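# Stand the counter plate upright in the dish rack

## Task

Pick up the plate that lies flat on the counter and set it on edge in a free slot of the dish rack, with its bottom edge resting between the two inner long wires. The rack is not fixed and must finish resting on all four of its feet. The attempt fails if the plate is ever dropped, bumped, or allowed to slip down in the grip so that its bottom edge sinks by more than a few millimetres in total. That running total only resets when the plate is lifted again after it has come to rest with no part of the robot touching it.

## Robot and tools

Robot: a single seven-joint arm ending in a right five-finger hand (thumb, index, middle, ring, little). There is no second arm, so every call carries one set of numbers. A fixed post stands next to the table, and loose objects may occasionally be nudged by outside pushes.

Frame: everything uses the scene frame. Its origin is on the table top directly under the arm base, +z is up, and +y lies to the left when looking along +x. The base sits at (0, 0, +0.082) m and is tilted. The controlled point (hand point) is fixed to the palm: 0.05 m in front of it and 0.15 m out from the wrist face toward the fingers. Its +z runs along the straight fingers, +y comes out of the palm, and +x runs across the palm away from the thumb. Straight fingers extend 0.06-0.07 m past the point along +z and sit 0.06 m behind it along -y. A bracket on the little-finger side of the wrist can collide with things.

The row of 14 numbers (used by execute_actions and move), each from -1 to 1:
1-6: dx, dy, dz, rx, ry, rz. These are an offset, not a pose, measured from the Hand target as it stood when the action or move began, along scene-frame axes. 1.0 equals 0.6 m for the first three and 180 degrees for the last three; rx, ry, rz form one rotation vector turning about the Hand target position. Every row in a list is counted from that same start, not from the row before, so sending the same offset twice moves twice as far overall.
7-12: hand motor targets, absolute positions, in this order: thumb_turn (-1 beside the palm, +1 opposite the fingers), thumb_bend (-1 straight, +1 fully bent), index, middle, ring, little (-1 straight, +1 curled).
13: force_limit, the fingertip load at which a closing motor halts: about 0 N at -1 rising to 10 N at +1 (15 N for the two thumb motors).
14: speed of the fingers: near zero at -1, full at +0.48 and above.
At the start, read a result first and resend the hand numbers it shows; a 0 is an actual command, not a placeholder.

Tools:
execute_actions(actions, cameras): actions is a list of actions; each action is a table of up to 15 rows, each row a 1/30 s step; a short table repeats its final row to fill 15 steps. An empty list just returns state and images. cameras: list of names, ["all"], or [].
move(target, speed, blend, blocking, cameras): target is one row or a list of up to 15 rows, all offsets from the current Hand target. It follows a straight path there. speed is in m/s, 0.002 to 0.5 (default 0.25), one number or one per segment; turning is capped near 0.873 rad/s. blend is a corner-rounding distance in metres (0 = stop at each target). blocking=false returns after about 0.5 s while motion continues. The path does not avoid obstacles and a whole list must fit in 10 s. Hand numbers of the first row are sent at the start; later rows' hand numbers are sent on arrival once things are still. The reply adds a move: line with the ending (done = within 3 mm and 2 degrees; off_target, moving, held, fault) and any limits (paced, held).
wait(seconds): lets time pass, 0-3600 s, sending nothing new; a running move keeps going.
stop(): brakes a running move; the fingers continue.
zoom_image(camera, region): enlarges [x0, y0, x1, y1] pixels, at most 504x504, of a camera in the latest images. Cameras: cam_head_left, cam_head_right, cam_high, cam_low, cam_wrist (each 672x504).
show_instructions(): shows the reference page.
clear_fault(): resets a reported torque fault.
finished_scene(scene): ends the episode for good; scene may be 1 or omitted.

Results: end_effector_position (m) and end_effector_quat_wxyz of the hand point in the scene frame, possibly off by a few centimetres; the Hand target (the base for your next offsets); joint positions, velocities and torques; flange force on the hand's own axes; per-motor hand_measured, hand_stopped_by (moving, target, force, stalled, fault) and hand_load_n (positive when pushed open), in the motor order above. Call results also list positions at some steps. A dropped grip shows as hand_load_n falling to about 0.

Motion notes: each step the commanded orientation is limited to 32 degrees from the measured one. The hand often stops short of its target; a zero-offset execute_actions call re-requests it, or send the remaining gap as a new offset. A large rotation can swing the elbow. The arm is stiff: aiming even a few millimetres beyond a firm contact presses hard, and it keeps pressing until you command a target back past the hand point.

Gripping: with the thumb turned fully across, hand and thumb enclose objects roughly 0.035-0.065 m thick; thumb tip and index pad can pinch a light object. For a gentle hold close at speed -0.94 or slower. To tighten, raise force_limit and send a target more closed than hand_measured; to loosen, send one more open.

Avoid: dropping or letting the plate slip even slightly, releasing it while it moves, fast impacts, hard pushes on the rack or post, crockery falling, anything leaving the table, and big finger loads. Torque faults (joint limits 104.5 N m for the first four joints, 51.3 for the last three, or straying over 5 degrees) halt the arm until clear_fault. Long holds or pushing into unreachable poses heat motors; MOTOR HOT appears at 60 °C and at 75 °C the arm sags for 30-60 s.

Each tool is called as name(argument=value, ...), one argument or row to a line, values as JSON.

Reference images:

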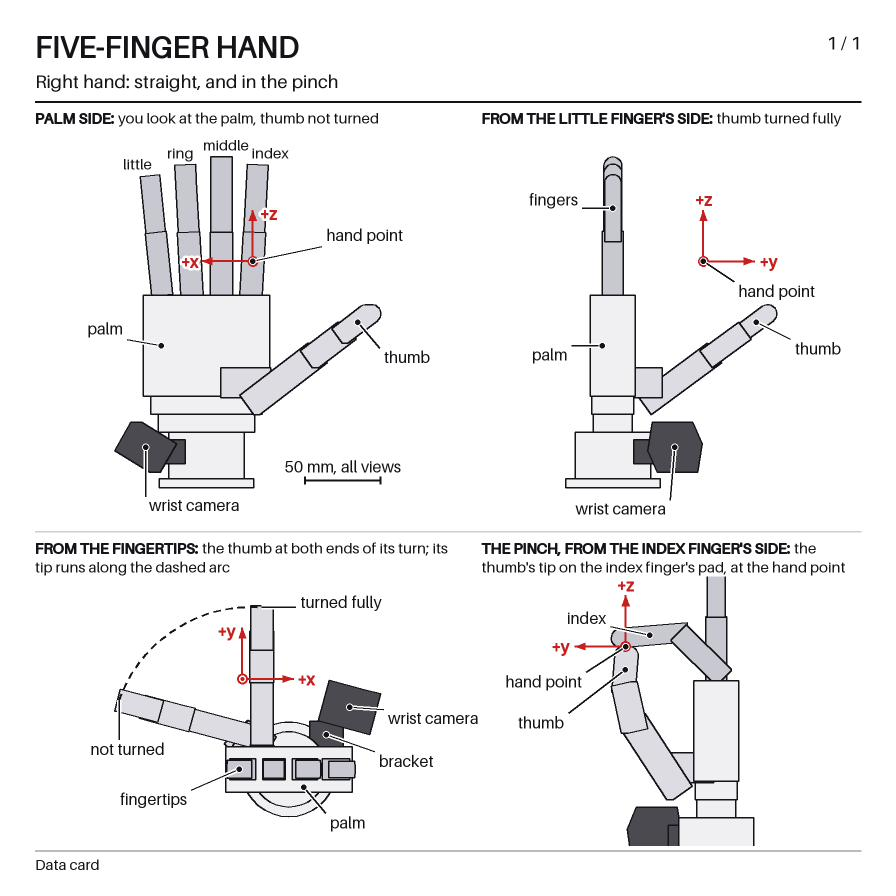

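## Session

execute_actions(
  actions=[],
)

Scene clock: 0.00 s.
end_effector_position=(+0.2942, +0.4890, +0.1203) hand_measured=(-1.000, -1.000, -1.000, -1.000, -1.000, -1.000) hand_load_n=(+0.0, +0.0, +0.0, +0.0, +0.0, +0.0) hand_stopped_by=(target, target, target, target, target, target) hand_force_limit=0.00 hand_speed=-0.80 end_effector_quat_wxyz=(+0.004, +0.188, +0.951, +0.244)
Joint positions: [-1.176 1.561 0.311 1.461 -0.352 0.417 -2.894]
Joint velocities: within noise
Joint torques (N m): no reading
Motor temperatures (°C): [27 29 24 30 29 32 38]
Flange force (N): no reading
Hand target: +0.2942, +0.4890, +0.1203; +0.004, +0.188, +0.951, +0.244

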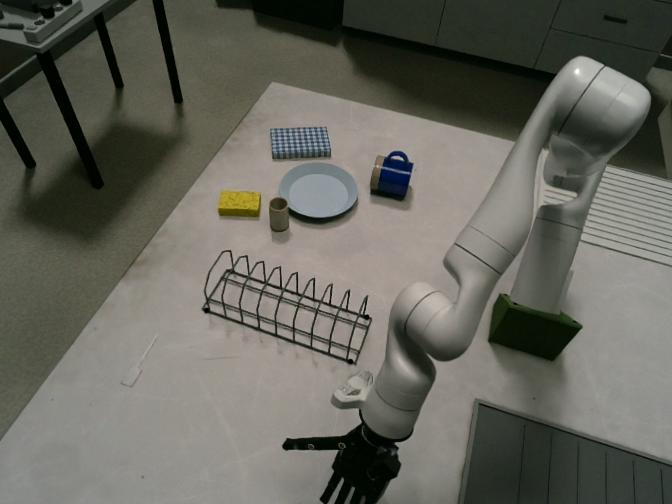

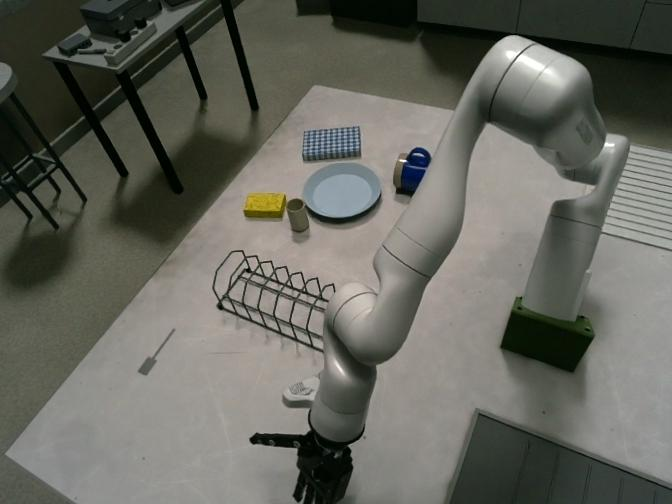

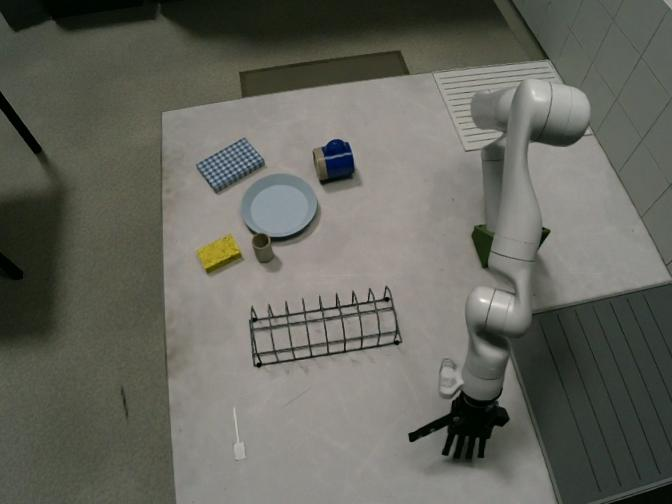

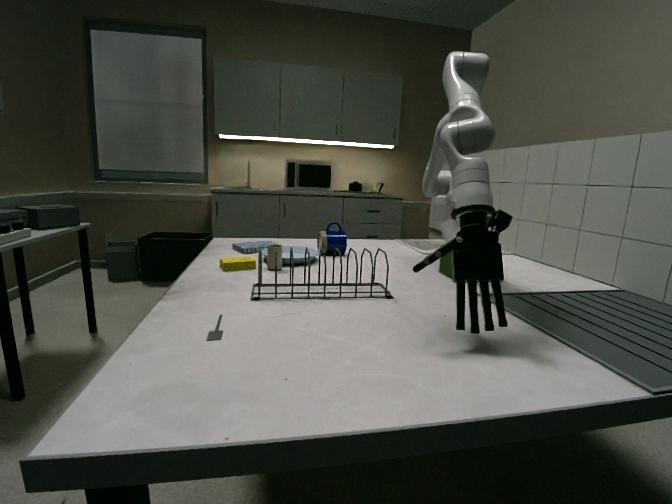

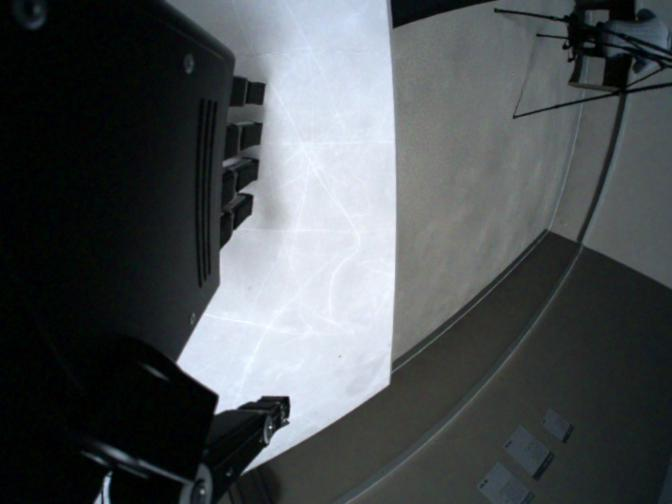

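zoom_image(
  camera="cam_high",
  region=[220, 260, 420, 400],
)

zoom_image(
  camera="cam_head_left",
  region=[190, 230, 390, 380],
)

zoom_image(
  camera="cam_low",
  region=[210, 210, 410, 330],
)

zoom_image(
  camera="cam_high",
  region=[180, 110, 380, 290],
)

zoom_image(
  camera="cam_head_left",
  region=[200, 110, 430, 250],
)

Scaled by 2.520 from the camera's image (finer frame: 960x720).

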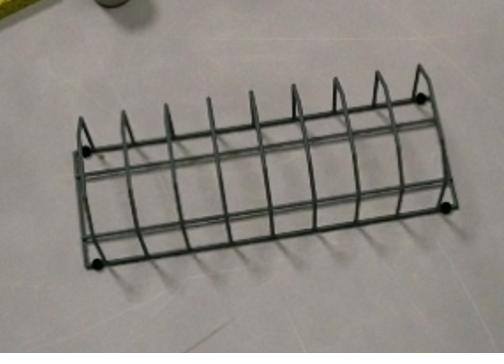

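Scaled by 2.520 from the camera's image (finer frame: 960x720).

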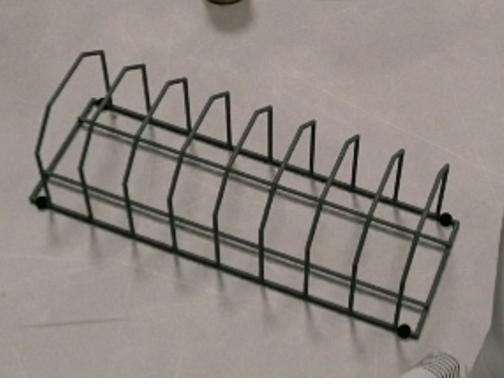

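Scaled by 2.520 from the camera's image (finer frame: 960x720).

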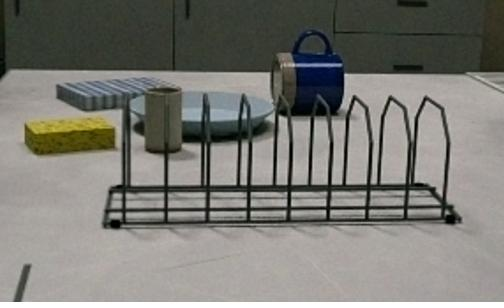

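Scaled by 2.520 from the camera's image (finer frame: 960x720).

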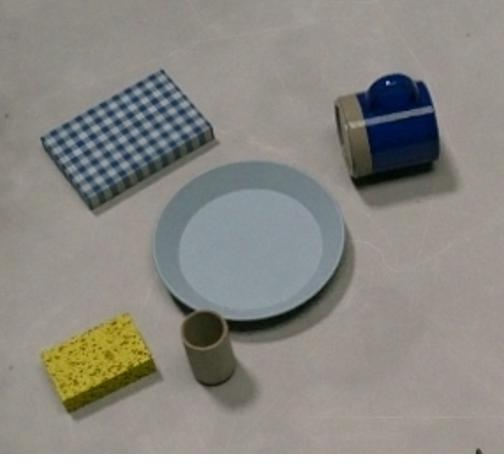

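Scaled by 2.191 from the camera's image (finer frame: 960x720).

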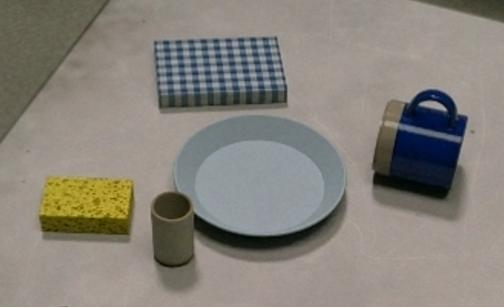

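zoom_image(
  camera="cam_low",
  region=[220, 215, 360, 315],
)

zoom_image(
  camera="cam_head_left",
  region=[260, 150, 380, 240],
)

zoom_image(
  camera="cam_head_right",
  region=[270, 140, 400, 240],
)

zoom_image(
  camera="cam_high",
  region=[230, 160, 330, 240],
)

Scaled by 3.600 from the camera's image (finer frame: 960x720).

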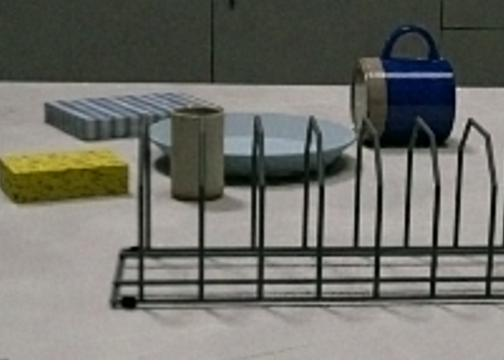

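Scaled by 4.200 from the camera's image (finer frame: 960x720).

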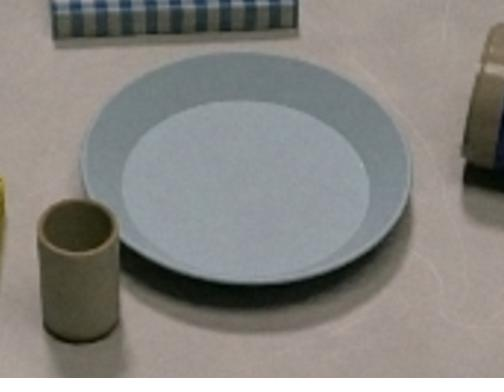

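Scaled by 3.877 from the camera's image (finer frame: 960x720).

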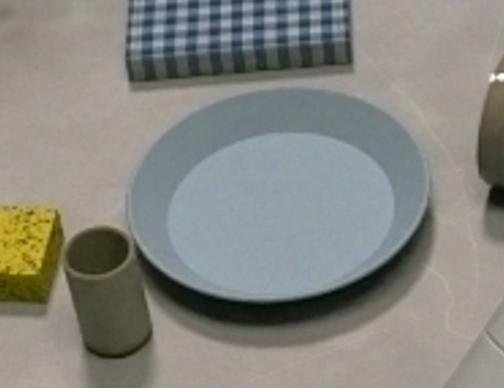

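Scaled by 5.040 from the camera's image (finer frame: 960x720).

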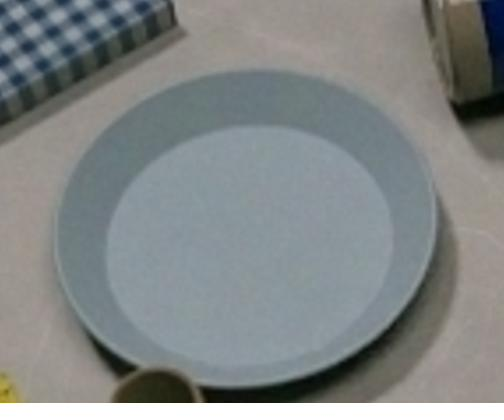

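move(
  target=[
    [0.05,-0.1,0.35,0,0,0,-1,-1,-1,-1,-1,-1,0,-0.8],
    [0.2,-0.5,0.467,-0.1,-0.134,0.356,-1,-1,-1,-1,-1,-1,0,-0.8],
  ],
  blend=[0.05,0],
  speed=0.3,
)

Scene clock: 556.63 s.
end_effector_position=(+0.4142, +0.1890, +0.4005) hand_measured=(-1.000, -1.000, -1.000, -1.000, -1.000, -1.000) hand_load_n=(+0.0, +0.0, +0.0, +0.0, +0.0, +0.0) hand_stopped_by=(target, target, target, target, target, target) hand_force_limit=0.00 hand_speed=-0.80 end_effector_quat_wxyz=(+0.091, -0.395, +0.909, +0.098)
Joint positions: [-0.834 0.947 0.291 1.091 0.192 1.459 -1.578]
Joint torques (N m): [-9.53 -12.63 -1.18 -9.32 -0.29 -0.1 -0.09]
Flange force (N): [4.0 2.5 3.8]
Hand target: +0.4142, +0.1890, +0.4005; +0.091, -0.395, +0.909, +0.098
Off the commanded pose: 0.000 m, 0 deg.
move: done

move(
  target=[0.376, -0.53, -0.2, -0.1045, -0.137, 0.356, 1, -1, 0.1, 0.1, 1, 1, 0, -0.2],
  speed=0.3,
  cameras=["all"],
)

Scene clock: 575.40 s.
end_effector_position=(+0.6398, -0.1290, +0.2805) hand_measured=(+1.000, -1.000, +0.100, +0.100, +1.000, +1.000) hand_load_n=(+0.0, +0.0, +0.0, +0.0, +0.0, +0.0) hand_stopped_by=(target, target, target, target, target, target) hand_force_limit=0.00 hand_speed=-0.20 end_effector_quat_wxyz=(-0.145, +0.831, -0.529, +0.092)
Joint positions: [-0.286 0.943 0.162 0.756 0.572 1.39 0.092]
Joint torques (N m): [-15.22 -14.62 -2.18 -8.1 -0.18 -0.19 -0.05]
Flange force (N): [-3.5 5.2 1.8]
Hand target: +0.6398, -0.1289, +0.2805; -0.145, +0.831, -0.529, +0.092
Off the commanded pose: 0.000 m, 0 deg.
move: done
cam_wrist: T_world_to_cam=[[-0.752, -0.59741, -0.27857, 0.48176], [-0.65701, 0.64514, 0.39004, 0.40106], [-0.0533, 0.47634, -0.87765, 0.45248]] pos_world=[0.6499, -0.18646, 0.3749]

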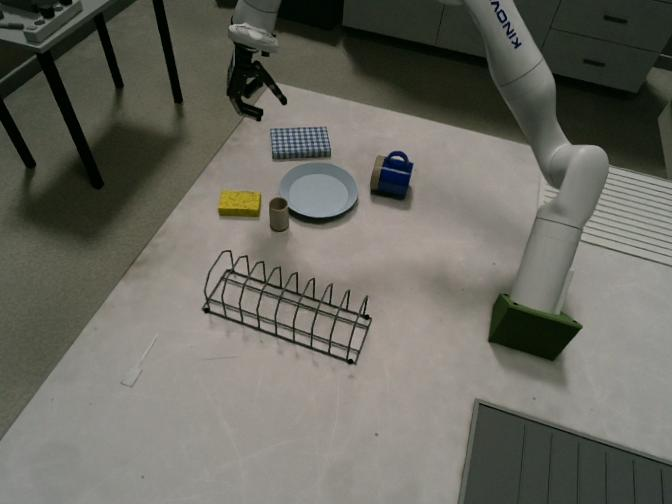

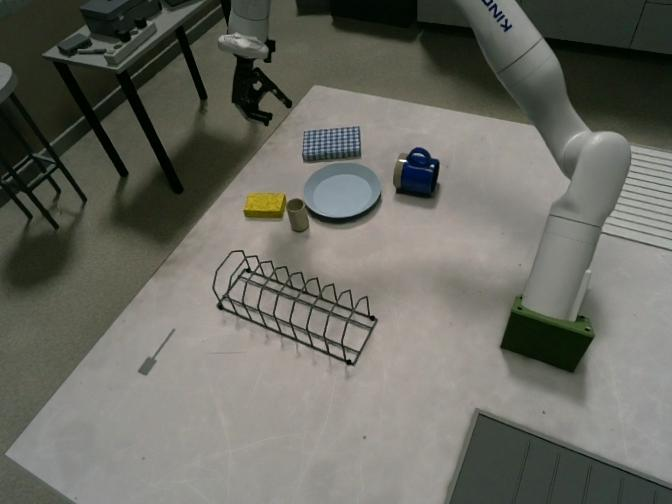

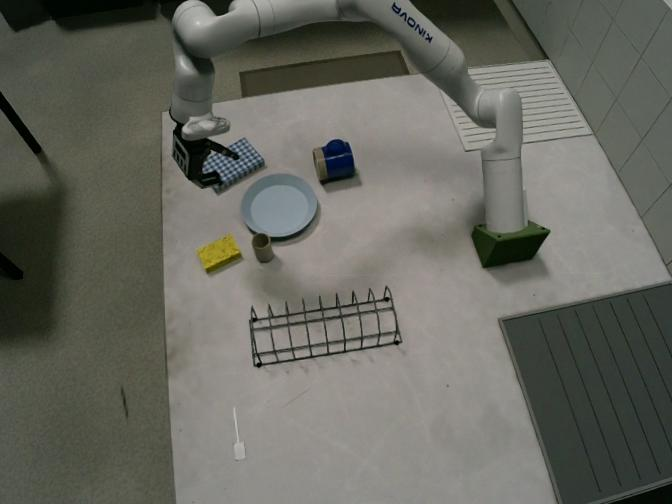

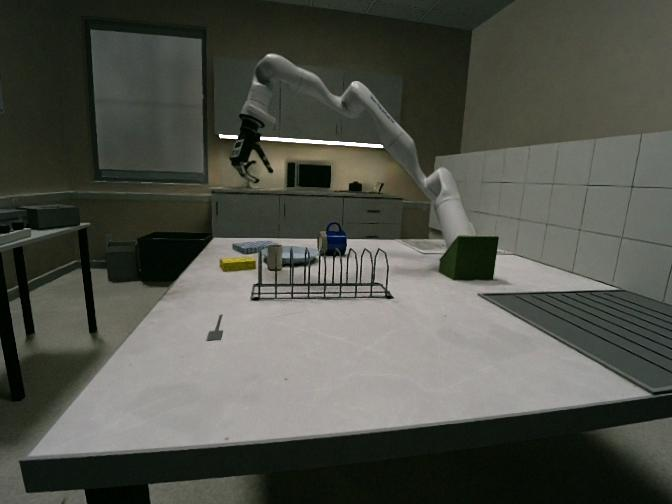

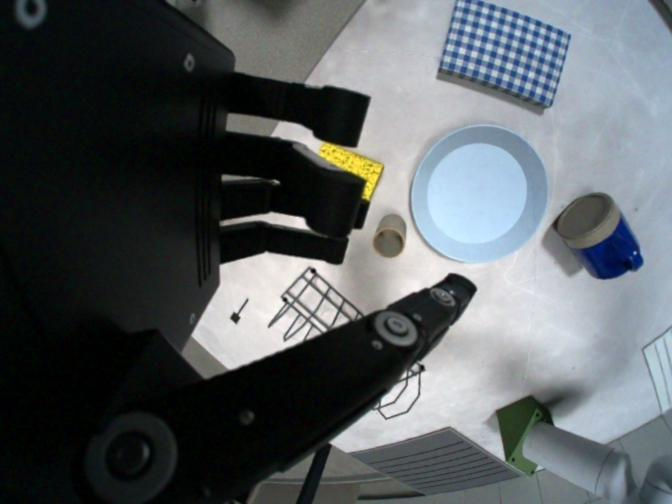

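zoom_image(
  camera="cam_wrist",
  region=[340, 60, 600, 300],
)

zoom_image(
  camera="cam_head_left",
  region=[200, 40, 360, 230],
)

zoom_image(
  camera="cam_high",
  region=[150, 100, 290, 240],
)

Scaled by 1.938 from the camera's image (finer frame: 960x720).

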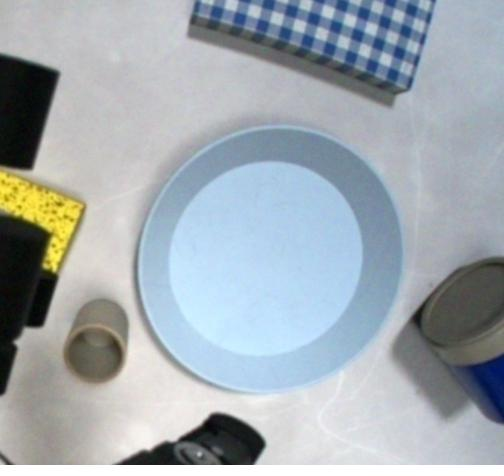

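Scaled by 2.653 from the camera's image (finer frame: 960x720).

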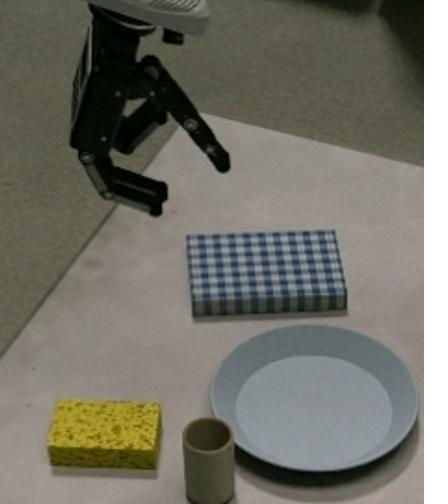

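Scaled by 3.600 from the camera's image (finer frame: 960x720).

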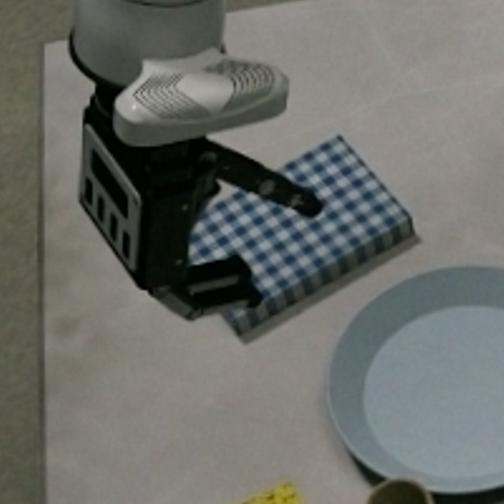

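move(
  target=[-0.0165, -0.0805, -0.3008, 0, 0, -0.0722, 1, -1, 0.1, 0.1, 1, 1, 0, -0.2],
  speed=0.2,
  cameras=["all"],
)

zoom_image(
  camera="cam_wrist",
  region=[200, 0, 672, 420],
)

zoom_image(
  camera="cam_head_left",
  region=[200, 70, 360, 230],
)

zoom_image(
  camera="cam_low",
  region=[210, 180, 360, 300],
)

Scene clock: 687.83 s.
end_effector_position=(+0.6300, -0.1773, +0.1000) hand_measured=(+1.000, -1.000, +0.100, +0.100, +1.000, +1.000) hand_load_n=(+0.0, +0.0, +0.0, +0.0, +0.0, +0.0) hand_stopped_by=(target, target, target, target, target, target) hand_force_limit=0.00 hand_speed=-0.20 end_effector_quat_wxyz=(-0.133, +0.766, -0.620, +0.108)
Joint positions: [-0.144 0.884 0.281 1.249 0.686 0.882 -0.237]
Joint torques (N m): [-14.91 -14.6 -3.07 -7.82 0.06 -0.18 -0.04]
Flange force (N): [-2.4 3.5 0.4]
Hand target: +0.6300, -0.1773, +0.1000; -0.133, +0.766, -0.620, +0.108
Off the commanded pose: 0.000 m, 0 deg.
move: done
cam_wrist: T_world_to_cam=[[-0.86707, -0.41297, -0.27864, 0.50039], [-0.49511, 0.77636, 0.39004, 0.41744], [0.05525, 0.47615, -0.87763, 0.24816]] pos_world=[0.62684, -0.2356, 0.1944]

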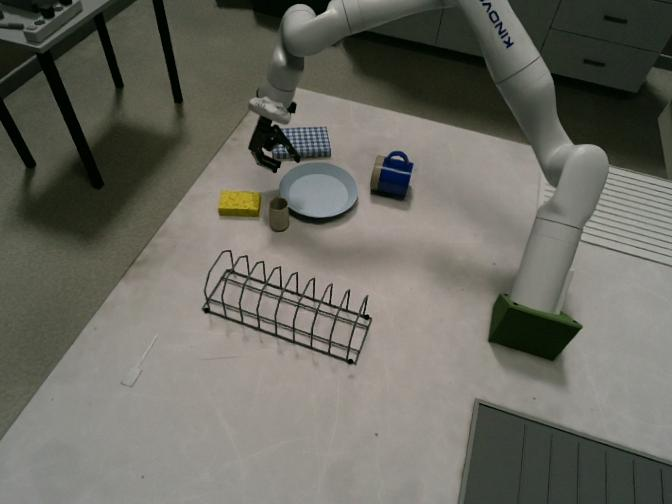

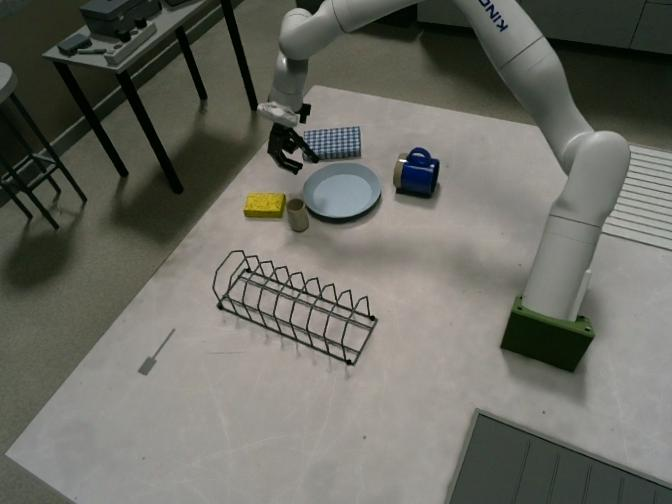

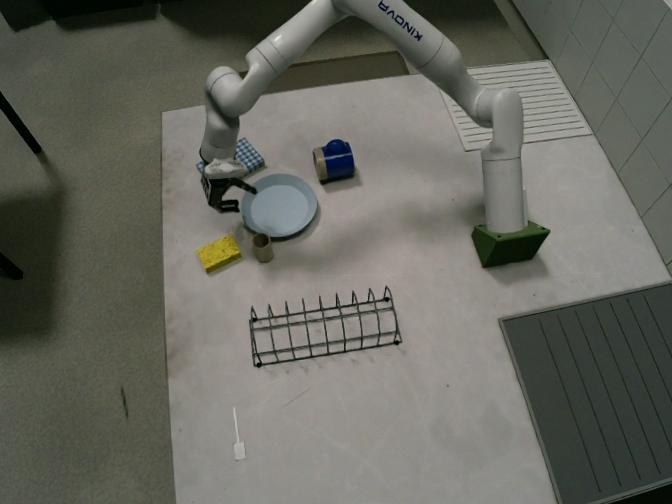

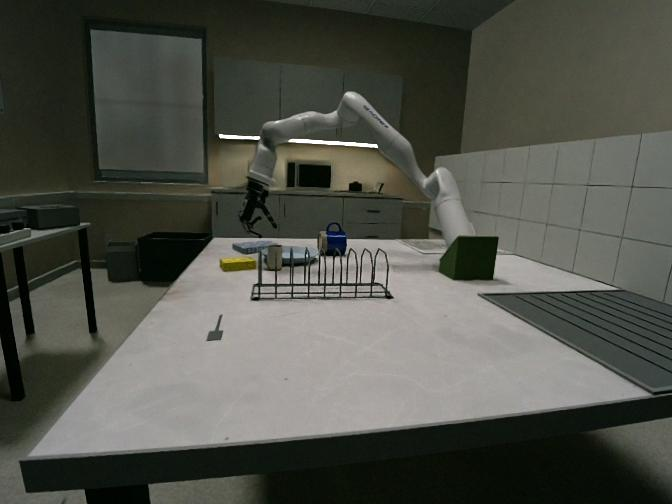

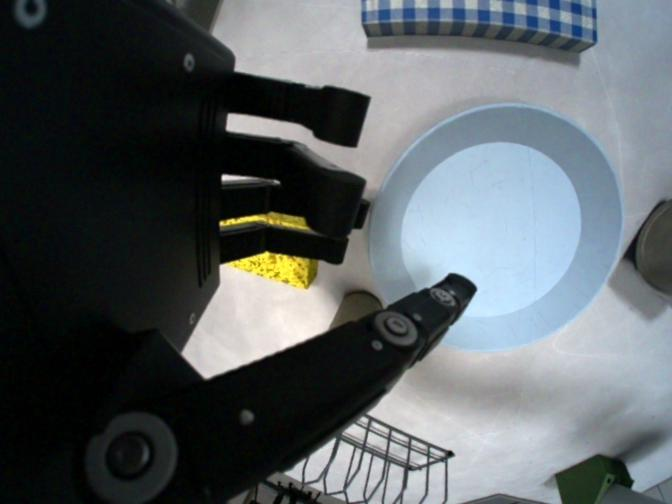

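Scaled by 1.068 from the camera's image (finer frame: 960x720).

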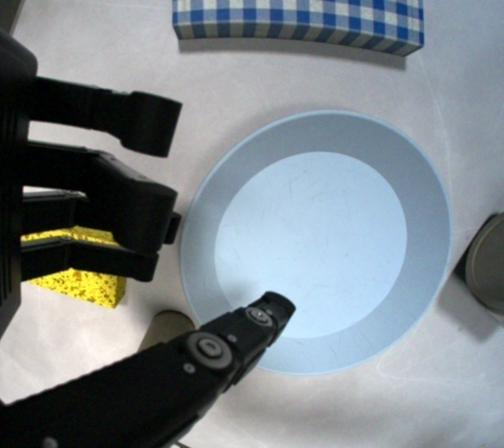

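Scaled by 3.150 from the camera's image (finer frame: 960x720).

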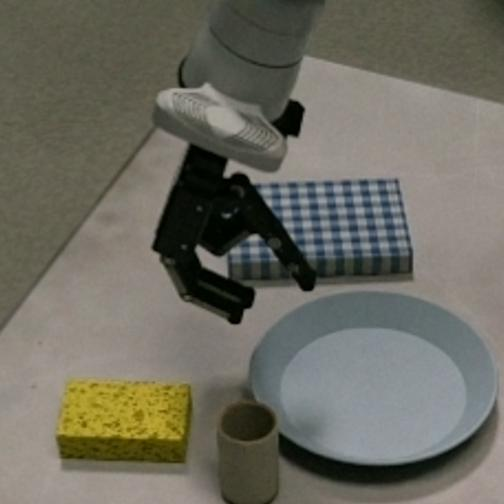

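Scaled by 3.360 from the camera's image (finer frame: 960x720).

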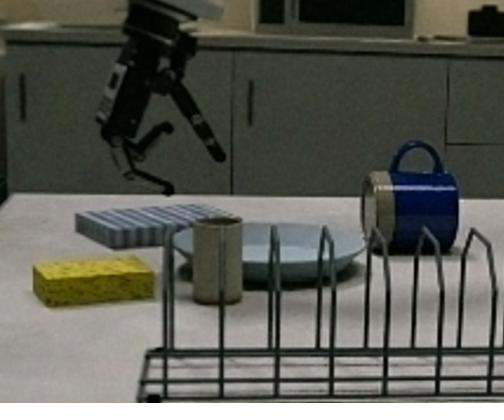

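move(
  target=[0.01, 0.002, -0.09, 0, 0, 0, 1, -1, 0.1, 0.1, 1, 1, 0, -0.2],
  speed=0.08,
  cameras=["cam_wrist", "cam_low", "cam_head_left"],
)

zoom_image(
  camera="cam_low",
  region=[210, 210, 330, 300],
)

zoom_image(
  camera="cam_wrist",
  region=[200, 60, 500, 330],
)

Scene clock: 726.80 s.
end_effector_position=(+0.6360, -0.1761, +0.0460) hand_measured=(+1.000, -1.000, +0.100, +0.100, +1.000, +1.000) hand_load_n=(+0.5, +0.0, +0.0, +0.0, +0.0, +0.0) hand_stopped_by=(target, target, target, target, target, target) hand_force_limit=0.00 hand_speed=-0.20 end_effector_quat_wxyz=(-0.133, +0.766, -0.620, +0.108)
Joint positions: [-0.088 0.944 0.296 1.27 0.71 0.777 -0.259]
Joint torques (N m): [-15.32 -15.35 -3.02 -7.44 0.06 -0.21 -0.05]
Flange force (N): [-2.2 3.1 0.0]
Hand target: +0.6360, -0.1761, +0.0460; -0.133, +0.766, -0.620, +0.108
Off the commanded pose: 0.000 m, 0 deg.
move: done
cam_wrist: T_world_to_cam=[[-0.86707, -0.41297, -0.27864, 0.49108], [-0.49511, 0.77636, 0.39004, 0.44046], [0.05525, 0.47615, -0.87763, 0.19981]] pos_world=[0.63284, -0.2343, 0.1404]
Images, in order (width x height): cam_head_left 672x504, cam_low 672x504, cam_wrist 672x504.

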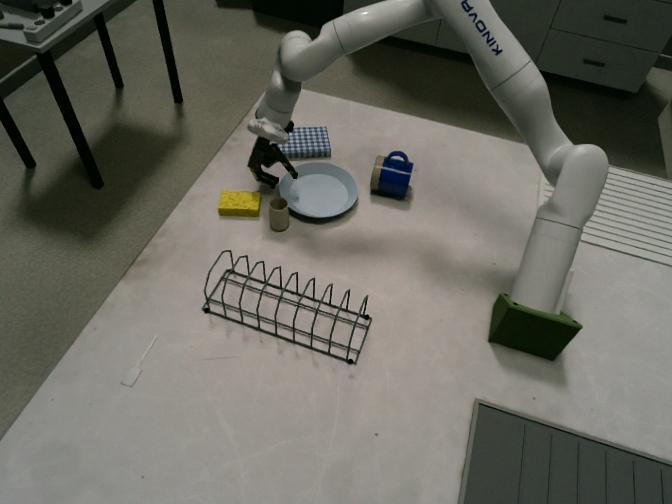

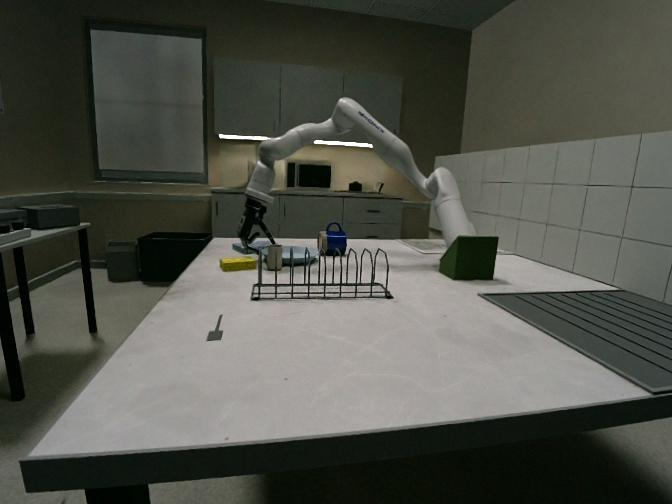

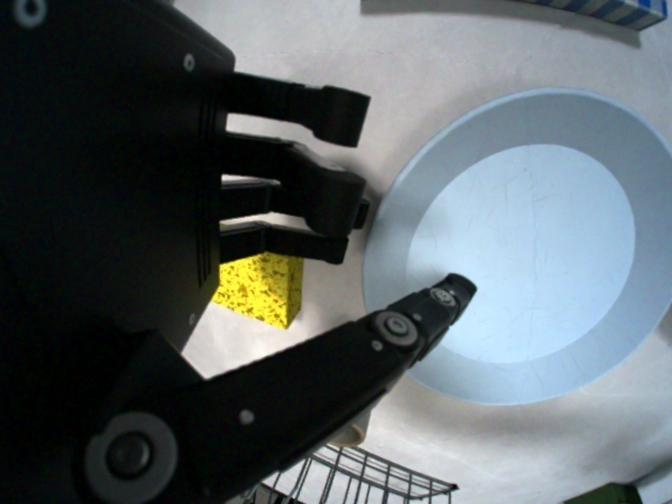

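Scaled by 4.200 from the camera's image (finer frame: 960x720).

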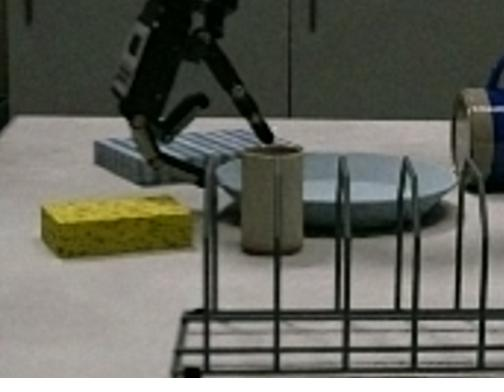

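Scaled by 1.680 from the camera's image (finer frame: 960x720).

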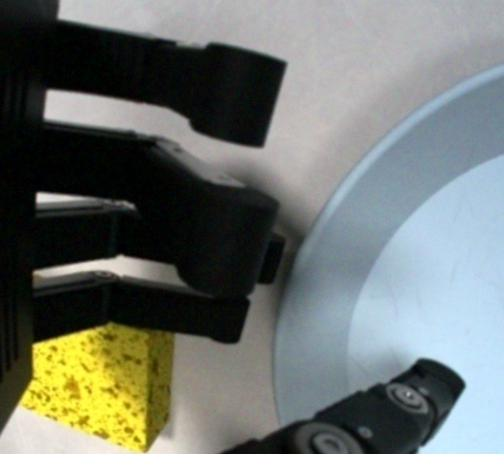

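move(
  target=[0, 0, -0.0167, 0, 0, 0, 1, -1, 0.1, 0.1, 1, 1, 0, -0.2],
  speed=0.02,
)

move(
  target=[0, 0, -0.0033, 0, 0, 0, 1, -1, 0.1, 0.1, 1, 1, 0, -0.2],
  speed=0.02,
)

move(
  target=[0, 0, -0.0033, 0, 0, 0, 1, -1, 0.1, 0.1, 1, 1, 0, -0.2],
  speed=0.02,
)

Scene clock: 740.13 s.
end_effector_position=(+0.6360, -0.1761, +0.0360) hand_measured=(+1.000, -1.000, +0.100, +0.100, +1.000, +1.000) hand_load_n=(+0.0, -0.5, +0.0, +0.0, +0.0, +0.0) hand_stopped_by=(target, target, target, target, target, target) hand_force_limit=0.00 hand_speed=-0.20 end_effector_quat_wxyz=(-0.133, +0.766, -0.620, +0.108)
Joint positions: [-0.078 0.954 0.301 1.276 0.716 0.756 -0.265]
Joint torques (N m): [-15.26 -15.43 -2.92 -7.33 0.05 -0.14 -0.06]
Flange force (N): [-2.3 3.2 -0.1]
Hand target: +0.6360, -0.1761, +0.0360; -0.133, +0.766, -0.620, +0.108
Off the commanded pose: 0.000 m, 0 deg.
move: done

Scene clock: 740.63 s.
end_effector_position=(+0.6360, -0.1761, +0.0340) hand_measured=(+1.000, -1.000, +0.100, +0.100, +1.000, +1.000) hand_load_n=(+0.0, +0.0, +0.0, +0.0, +0.0, +0.0) hand_stopped_by=(target, target, target, target, target, target) hand_force_limit=0.00 hand_speed=-0.20 end_effector_quat_wxyz=(-0.133, +0.766, -0.620, +0.108)
Joint positions: [-0.076 0.956 0.301 1.277 0.717 0.752 -0.266]
Joint torques (N m): [-15.32 -15.51 -2.95 -7.39 0.05 -0.2 -0.06]
Flange force (N): [-2.3 3.2 -0.1]
Hand target: +0.6360, -0.1761, +0.0340; -0.133, +0.766, -0.620, +0.108
Off the commanded pose: 0.000 m, 0 deg.
move: done

Scene clock: 741.13 s.
end_effector_position=(+0.6360, -0.1761, +0.0320) hand_measured=(+1.000, -1.000, +0.100, +0.100, +1.000, +1.000) hand_load_n=(-0.5, +0.0, +0.0, +0.0, +0.0, +0.0) hand_stopped_by=(target, target, target, target, target, target) hand_force_limit=0.00 hand_speed=-0.20 end_effector_quat_wxyz=(-0.133, +0.766, -0.620, +0.108)
Joint positions: [-0.074 0.958 0.302 1.279 0.718 0.748 -0.268]
Joint torques (N m): [-15.31 -15.52 -2.92 -7.31 0.06 -0.2 -0.04]
Flange force (N): [-2.3 2.9 -0.1]
Hand target: +0.6360, -0.1761, +0.0320; -0.133, +0.766, -0.620, +0.108
Off the commanded pose: 0.000 m, 0 deg.
move: done

move(
  target=[0, 0, -0.002, 0, 0, 0, 1, -1, 0.1, 0.1, 1, 1, 0, -0.2],
  speed=0.02,
)

move(
  target=[0, 0, -0.002, 0, 0, 0, 1, -1, 0.1, 0.1, 1, 1, 0, -0.2],
  speed=0.02,
)

Scene clock: 748.10 s.
end_effector_position=(+0.6360, -0.1761, +0.0308) hand_measured=(+1.000, -1.000, +0.100, +0.100, +1.000, +1.000) hand_load_n=(+0.0, -0.5, +0.0, +0.0, +0.0, +0.0) hand_stopped_by=(target, target, target, target, target, target) hand_force_limit=0.00 hand_speed=-0.20 end_effector_quat_wxyz=(-0.133, +0.766, -0.620, +0.108)
Joint positions: [-0.073 0.96 0.303 1.279 0.719 0.745 -0.268]
Joint torques (N m): [-15.36 -15.56 -2.96 -7.32 0.09 -0.2 -0.06]
Flange force (N): [-2.2 3.0 -0.1]
Hand target: +0.6360, -0.1761, +0.0308; -0.133, +0.766, -0.620, +0.108
Off the commanded pose: 0.000 m, 0 deg.
move: done

Scene clock: 748.60 s.
end_effector_position=(+0.6360, -0.1760, +0.0296) hand_measured=(+1.000, -1.000, +0.100, +0.100, +1.000, +1.000) hand_load_n=(+0.0, +0.0, +0.0, +0.0, +0.5, +0.0) hand_stopped_by=(target, target, target, target, target, target) hand_force_limit=0.00 hand_speed=-0.20 end_effector_quat_wxyz=(-0.133, +0.766, -0.620, +0.108)
Joint positions: [-0.072 0.961 0.303 1.28 0.72 0.743 -0.269]
Joint torques (N m): [-15.33 -15.58 -2.94 -7.35 0.04 -0.2 -0.07]
Flange force (N): [-2.3 3.2 -0.1]
Hand target: +0.6360, -0.1760, +0.0296; -0.133, +0.766, -0.620, +0.108
Off the commanded pose: 0.000 m, 0 deg.
move: done

move(
  target=[0, 0, -0.002, 0, 0, 0, 1, -1, 0.1, 0.1, 1, 1, 0, -0.2],
  speed=0.02,
)

move(
  target=[0, 0, -0.002, 0, 0, 0, 1, -1, 0.1, 0.1, 1, 1, 0, -0.2],
  speed=0.02,
  cameras=["cam_wrist", "cam_low"],
)

zoom_image(
  camera="cam_low",
  region=[230, 220, 310, 280],
)

zoom_image(
  camera="cam_wrist",
  region=[280, 60, 520, 330],
)

Scene clock: 757.43 s.
end_effector_position=(+0.6360, -0.1761, +0.0284) hand_measured=(+1.000, -1.000, +0.100, +0.100, +1.000, +1.000) hand_load_n=(+0.0, +0.0, +0.0, +0.0, +0.0, +0.0) hand_stopped_by=(target, target, target, target, target, target) hand_force_limit=0.00 hand_speed=-0.20 end_effector_quat_wxyz=(-0.133, +0.766, -0.620, +0.108)
Joint positions: [-0.071 0.962 0.304 1.281 0.72 0.741 -0.27]
Joint torques (N m): [-15.31 -15.57 -2.91 -7.37 0.06 -0.18 -0.08]
Flange force (N): [-2.3 3.3 -0.2]
Hand target: +0.6360, -0.1761, +0.0284; -0.133, +0.766, -0.620, +0.108
Off the commanded pose: 0.000 m, 0 deg.
move: done

Scene clock: 757.93 s.
end_effector_position=(+0.6359, -0.1761, +0.0272) hand_measured=(+1.000, -1.000, +0.100, +0.100, +1.000, +1.000) hand_load_n=(+0.0, +0.0, +0.0, +0.0, +0.0, +0.0) hand_stopped_by=(target, target, target, target, target, target) hand_force_limit=0.00 hand_speed=-0.20 end_effector_quat_wxyz=(-0.133, +0.766, -0.620, +0.108)
Joint positions: [-0.07 0.963 0.304 1.281 0.721 0.738 -0.27]
Joint torques (N m): [-15.33 -15.57 -2.92 -7.31 0.07 -0.18 -0.06]
Flange force (N): [-2.3 3.2 -0.2]
Hand target: +0.6359, -0.1761, +0.0272; -0.133, +0.766, -0.620, +0.108
Off the commanded pose: 0.000 m, 0 deg.
move: done
cam_wrist: T_world_to_cam=[[-0.86706, -0.41304, -0.27858, 0.48581], [-0.49514, 0.77632, 0.39007, 0.44781], [0.05515, 0.47615, -0.87763, 0.18338]] pos_world=[0.63284, -0.2343, 0.1216]
Images, in order (width x height): cam_low 672x504, cam_wrist 672x504.

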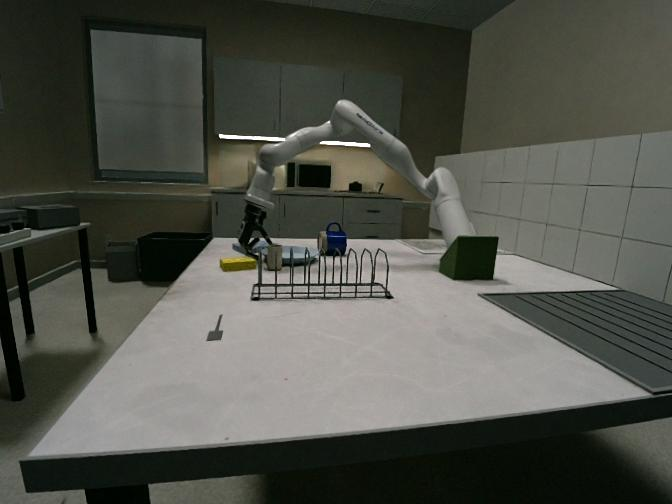

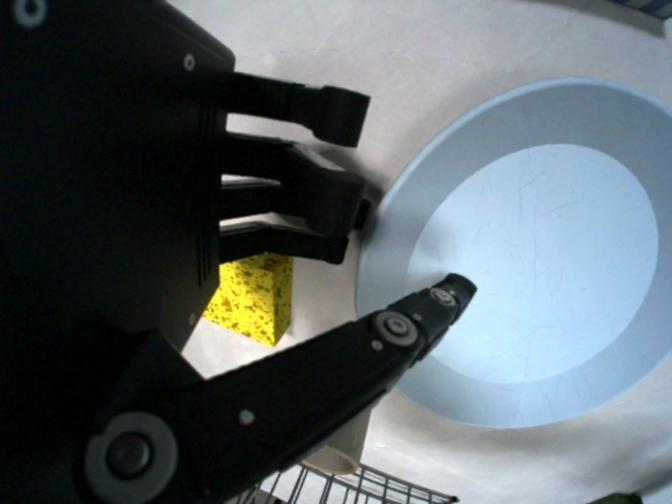

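Scaled by 6.300 from the camera's image (finer frame: 960x720).

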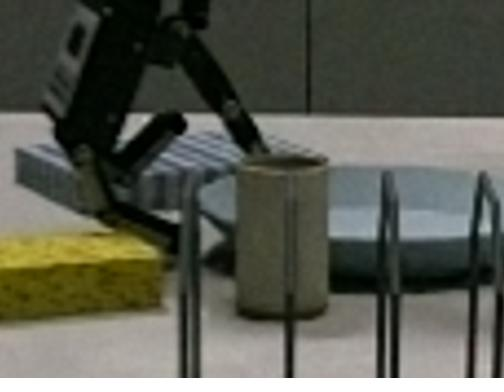

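Scaled by 1.867 from the camera's image (finer frame: 960x720).

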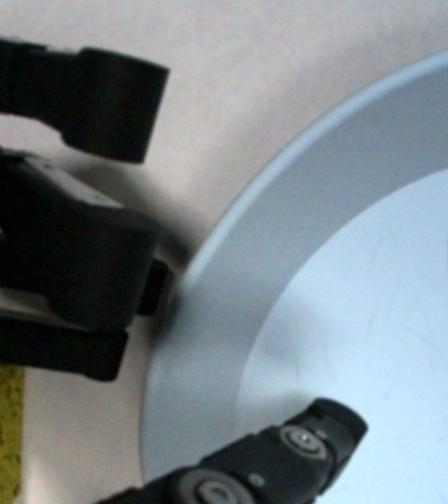

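move(
  target=[0, 0, -0.002, 0, 0, 0, 1, -1, 0.1, 0.1, 1, 1, 0, -0.2],
  speed=0.02,
)

move(
  target=[0, 0, -0.002, 0, 0, 0, 1, -1, 0.1, 0.1, 1, 1, 0, -0.2],
  speed=0.02,
)

Scene clock: 790.00 s.
end_effector_position=(+0.6359, -0.1761, +0.0260) hand_measured=(+1.000, -1.000, +0.100, +0.100, +1.000, +1.000) hand_load_n=(+0.0, +0.0, +0.0, +0.0, +0.0, +0.0) hand_stopped_by=(target, target, target, target, target, target) hand_force_limit=0.00 hand_speed=-0.20 end_effector_quat_wxyz=(-0.133, +0.766, -0.620, +0.108)
Joint positions: [-0.069 0.965 0.305 1.282 0.722 0.736 -0.271]
Joint torques (N m): [-15.4 -15.56 -2.93 -7.28 0.06 -0.2 -0.05]
Flange force (N): [-2.2 3.0 -0.1]
Hand target: +0.6359, -0.1761, +0.0260; -0.133, +0.766, -0.620, +0.108
Off the commanded pose: 0.000 m, 0 deg.
move: done

Scene clock: 790.50 s.
end_effector_position=(+0.6360, -0.1761, +0.0248) hand_measured=(+1.000, -1.000, +0.100, +0.100, +1.000, +1.000) hand_load_n=(+0.0, +0.0, +0.0, +0.0, +0.5, +0.0) hand_stopped_by=(target, target, target, target, target, target) hand_force_limit=0.00 hand_speed=-0.20 end_effector_quat_wxyz=(-0.133, +0.766, -0.620, +0.108)
Joint positions: [-0.068 0.966 0.305 1.283 0.722 0.733 -0.272]
Joint torques (N m): [-15.41 -15.59 -2.92 -7.27 0.07 -0.18 -0.06]
Flange force (N): [-2.2 3.0 -0.1]
Hand target: +0.6360, -0.1761, +0.0248; -0.133, +0.766, -0.620, +0.108
Off the commanded pose: 0.000 m, 0 deg.
move: done

move(
  target=[0, 0, -0.002, 0, 0, 0, 1, -1, 0.1, 0.1, 1, 1, 0, -0.2],
  speed=0.02,
)

move(
  target=[0, 0, -0.002, 0, 0, 0, 1, -1, 0.1, 0.1, 1, 1, 0, -0.2],
  speed=0.02,
  cameras=["cam_low"],
)

zoom_image(
  camera="cam_low",
  region=[230, 220, 310, 280],
)

Scene clock: 798.53 s.
end_effector_position=(+0.6360, -0.1761, +0.0236) hand_measured=(+1.000, -1.000, +0.100, +0.100, +1.000, +1.000) hand_load_n=(+0.0, +0.0, +0.0, +0.0, +0.0, +0.0) hand_stopped_by=(target, target, target, target, target, target) hand_force_limit=0.00 hand_speed=-0.20 end_effector_quat_wxyz=(-0.133, +0.766, -0.620, +0.108)
Joint positions: [-0.067 0.967 0.306 1.283 0.723 0.731 -0.272]
Joint torques (N m): [-15.38 -15.59 -2.92 -7.26 0.05 -0.19 -0.07]
Flange force (N): [-2.2 3.1 -0.2]
Hand target: +0.6360, -0.1761, +0.0236; -0.133, +0.766, -0.620, +0.108
Off the commanded pose: 0.000 m, 0 deg.
move: done

Scene clock: 799.03 s.
end_effector_position=(+0.6360, -0.1761, +0.0224) hand_measured=(+1.000, -1.000, +0.100, +0.100, +1.000, +1.000) hand_load_n=(+0.0, +0.0, +0.0, +0.0, +0.0, +0.5) hand_stopped_by=(target, target, target, target, target, target) hand_force_limit=0.00 hand_speed=-0.20 end_effector_quat_wxyz=(-0.133, +0.766, -0.620, +0.108)
Joint positions: [-0.065 0.968 0.306 1.284 0.724 0.728 -0.273]
Joint torques (N m): [-15.36 -15.65 -2.92 -7.3 0.06 -0.2 -0.06]
Flange force (N): [-2.3 3.2 -0.2]
Hand target: +0.6360, -0.1761, +0.0224; -0.133, +0.766, -0.620, +0.108
Off the commanded pose: 0.000 m, 0 deg.
move: done

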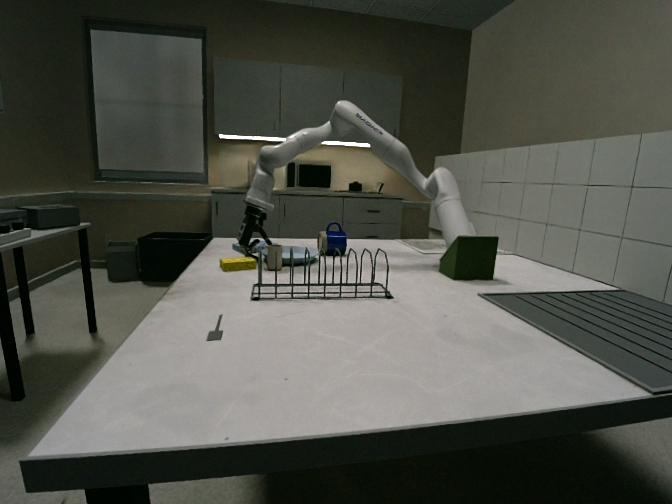

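Scaled by 6.300 from the camera's image (finer frame: 960x720).

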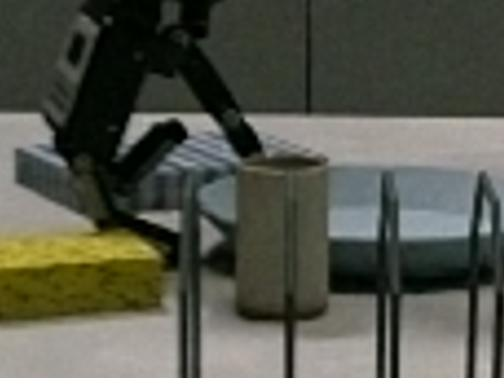

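move(
  target=[0, 0, -0.002, 0, 0, 0, 1, -1, 0.1, 0.1, 1, 1, 0, -0.2],
  speed=0.02,
)

move(
  target=[0, 0, -0.002, 0, 0, 0, 1, -1, 0.1, 0.1, 1, 1, 0, -0.2],
  speed=0.02,
)

Scene clock: 807.40 s.
end_effector_position=(+0.6359, -0.1761, +0.0212) hand_measured=(+1.000, -1.000, +0.100, +0.100, +1.000, +1.000) hand_load_n=(+0.0, +0.0, +0.0, +0.0, +0.5, +0.0) hand_stopped_by=(target, target, target, target, target, target) hand_force_limit=0.00 hand_speed=-0.20 end_effector_quat_wxyz=(-0.133, +0.766, -0.620, +0.108)
Joint positions: [-0.064 0.97 0.307 1.284 0.724 0.726 -0.274]
Joint torques (N m): [-15.26 -15.54 -2.87 -7.12 0.04 -0.13 -0.06]
Flange force (N): [-2.2 2.8 -0.3]
Hand target: +0.6359, -0.1761, +0.0212; -0.133, +0.766, -0.620, +0.108
Off the commanded pose: 0.000 m, 0 deg.
move: done

Scene clock: 807.90 s.
end_effector_position=(+0.6360, -0.1761, +0.0200) hand_measured=(+1.000, -1.000, +0.100, +0.100, +1.000, +1.000) hand_load_n=(+0.0, +0.0, +0.0, -0.5, +0.0, +0.0) hand_stopped_by=(target, target, target, target, target, target) hand_force_limit=0.00 hand_speed=-0.20 end_effector_quat_wxyz=(-0.133, +0.766, -0.620, +0.108)
Joint positions: [-0.063 0.971 0.307 1.285 0.725 0.724 -0.274]
Joint torques (N m): [-14.61 -14.93 -2.6 -6.57 0.01 0.11 -0.07]
Flange force (N): [-2.1 2.0 -1.2]
Hand target: +0.6359, -0.1761, +0.0200; -0.133, +0.766, -0.620, +0.108
Off the commanded pose: 0.000 m, 0 deg.
move: done


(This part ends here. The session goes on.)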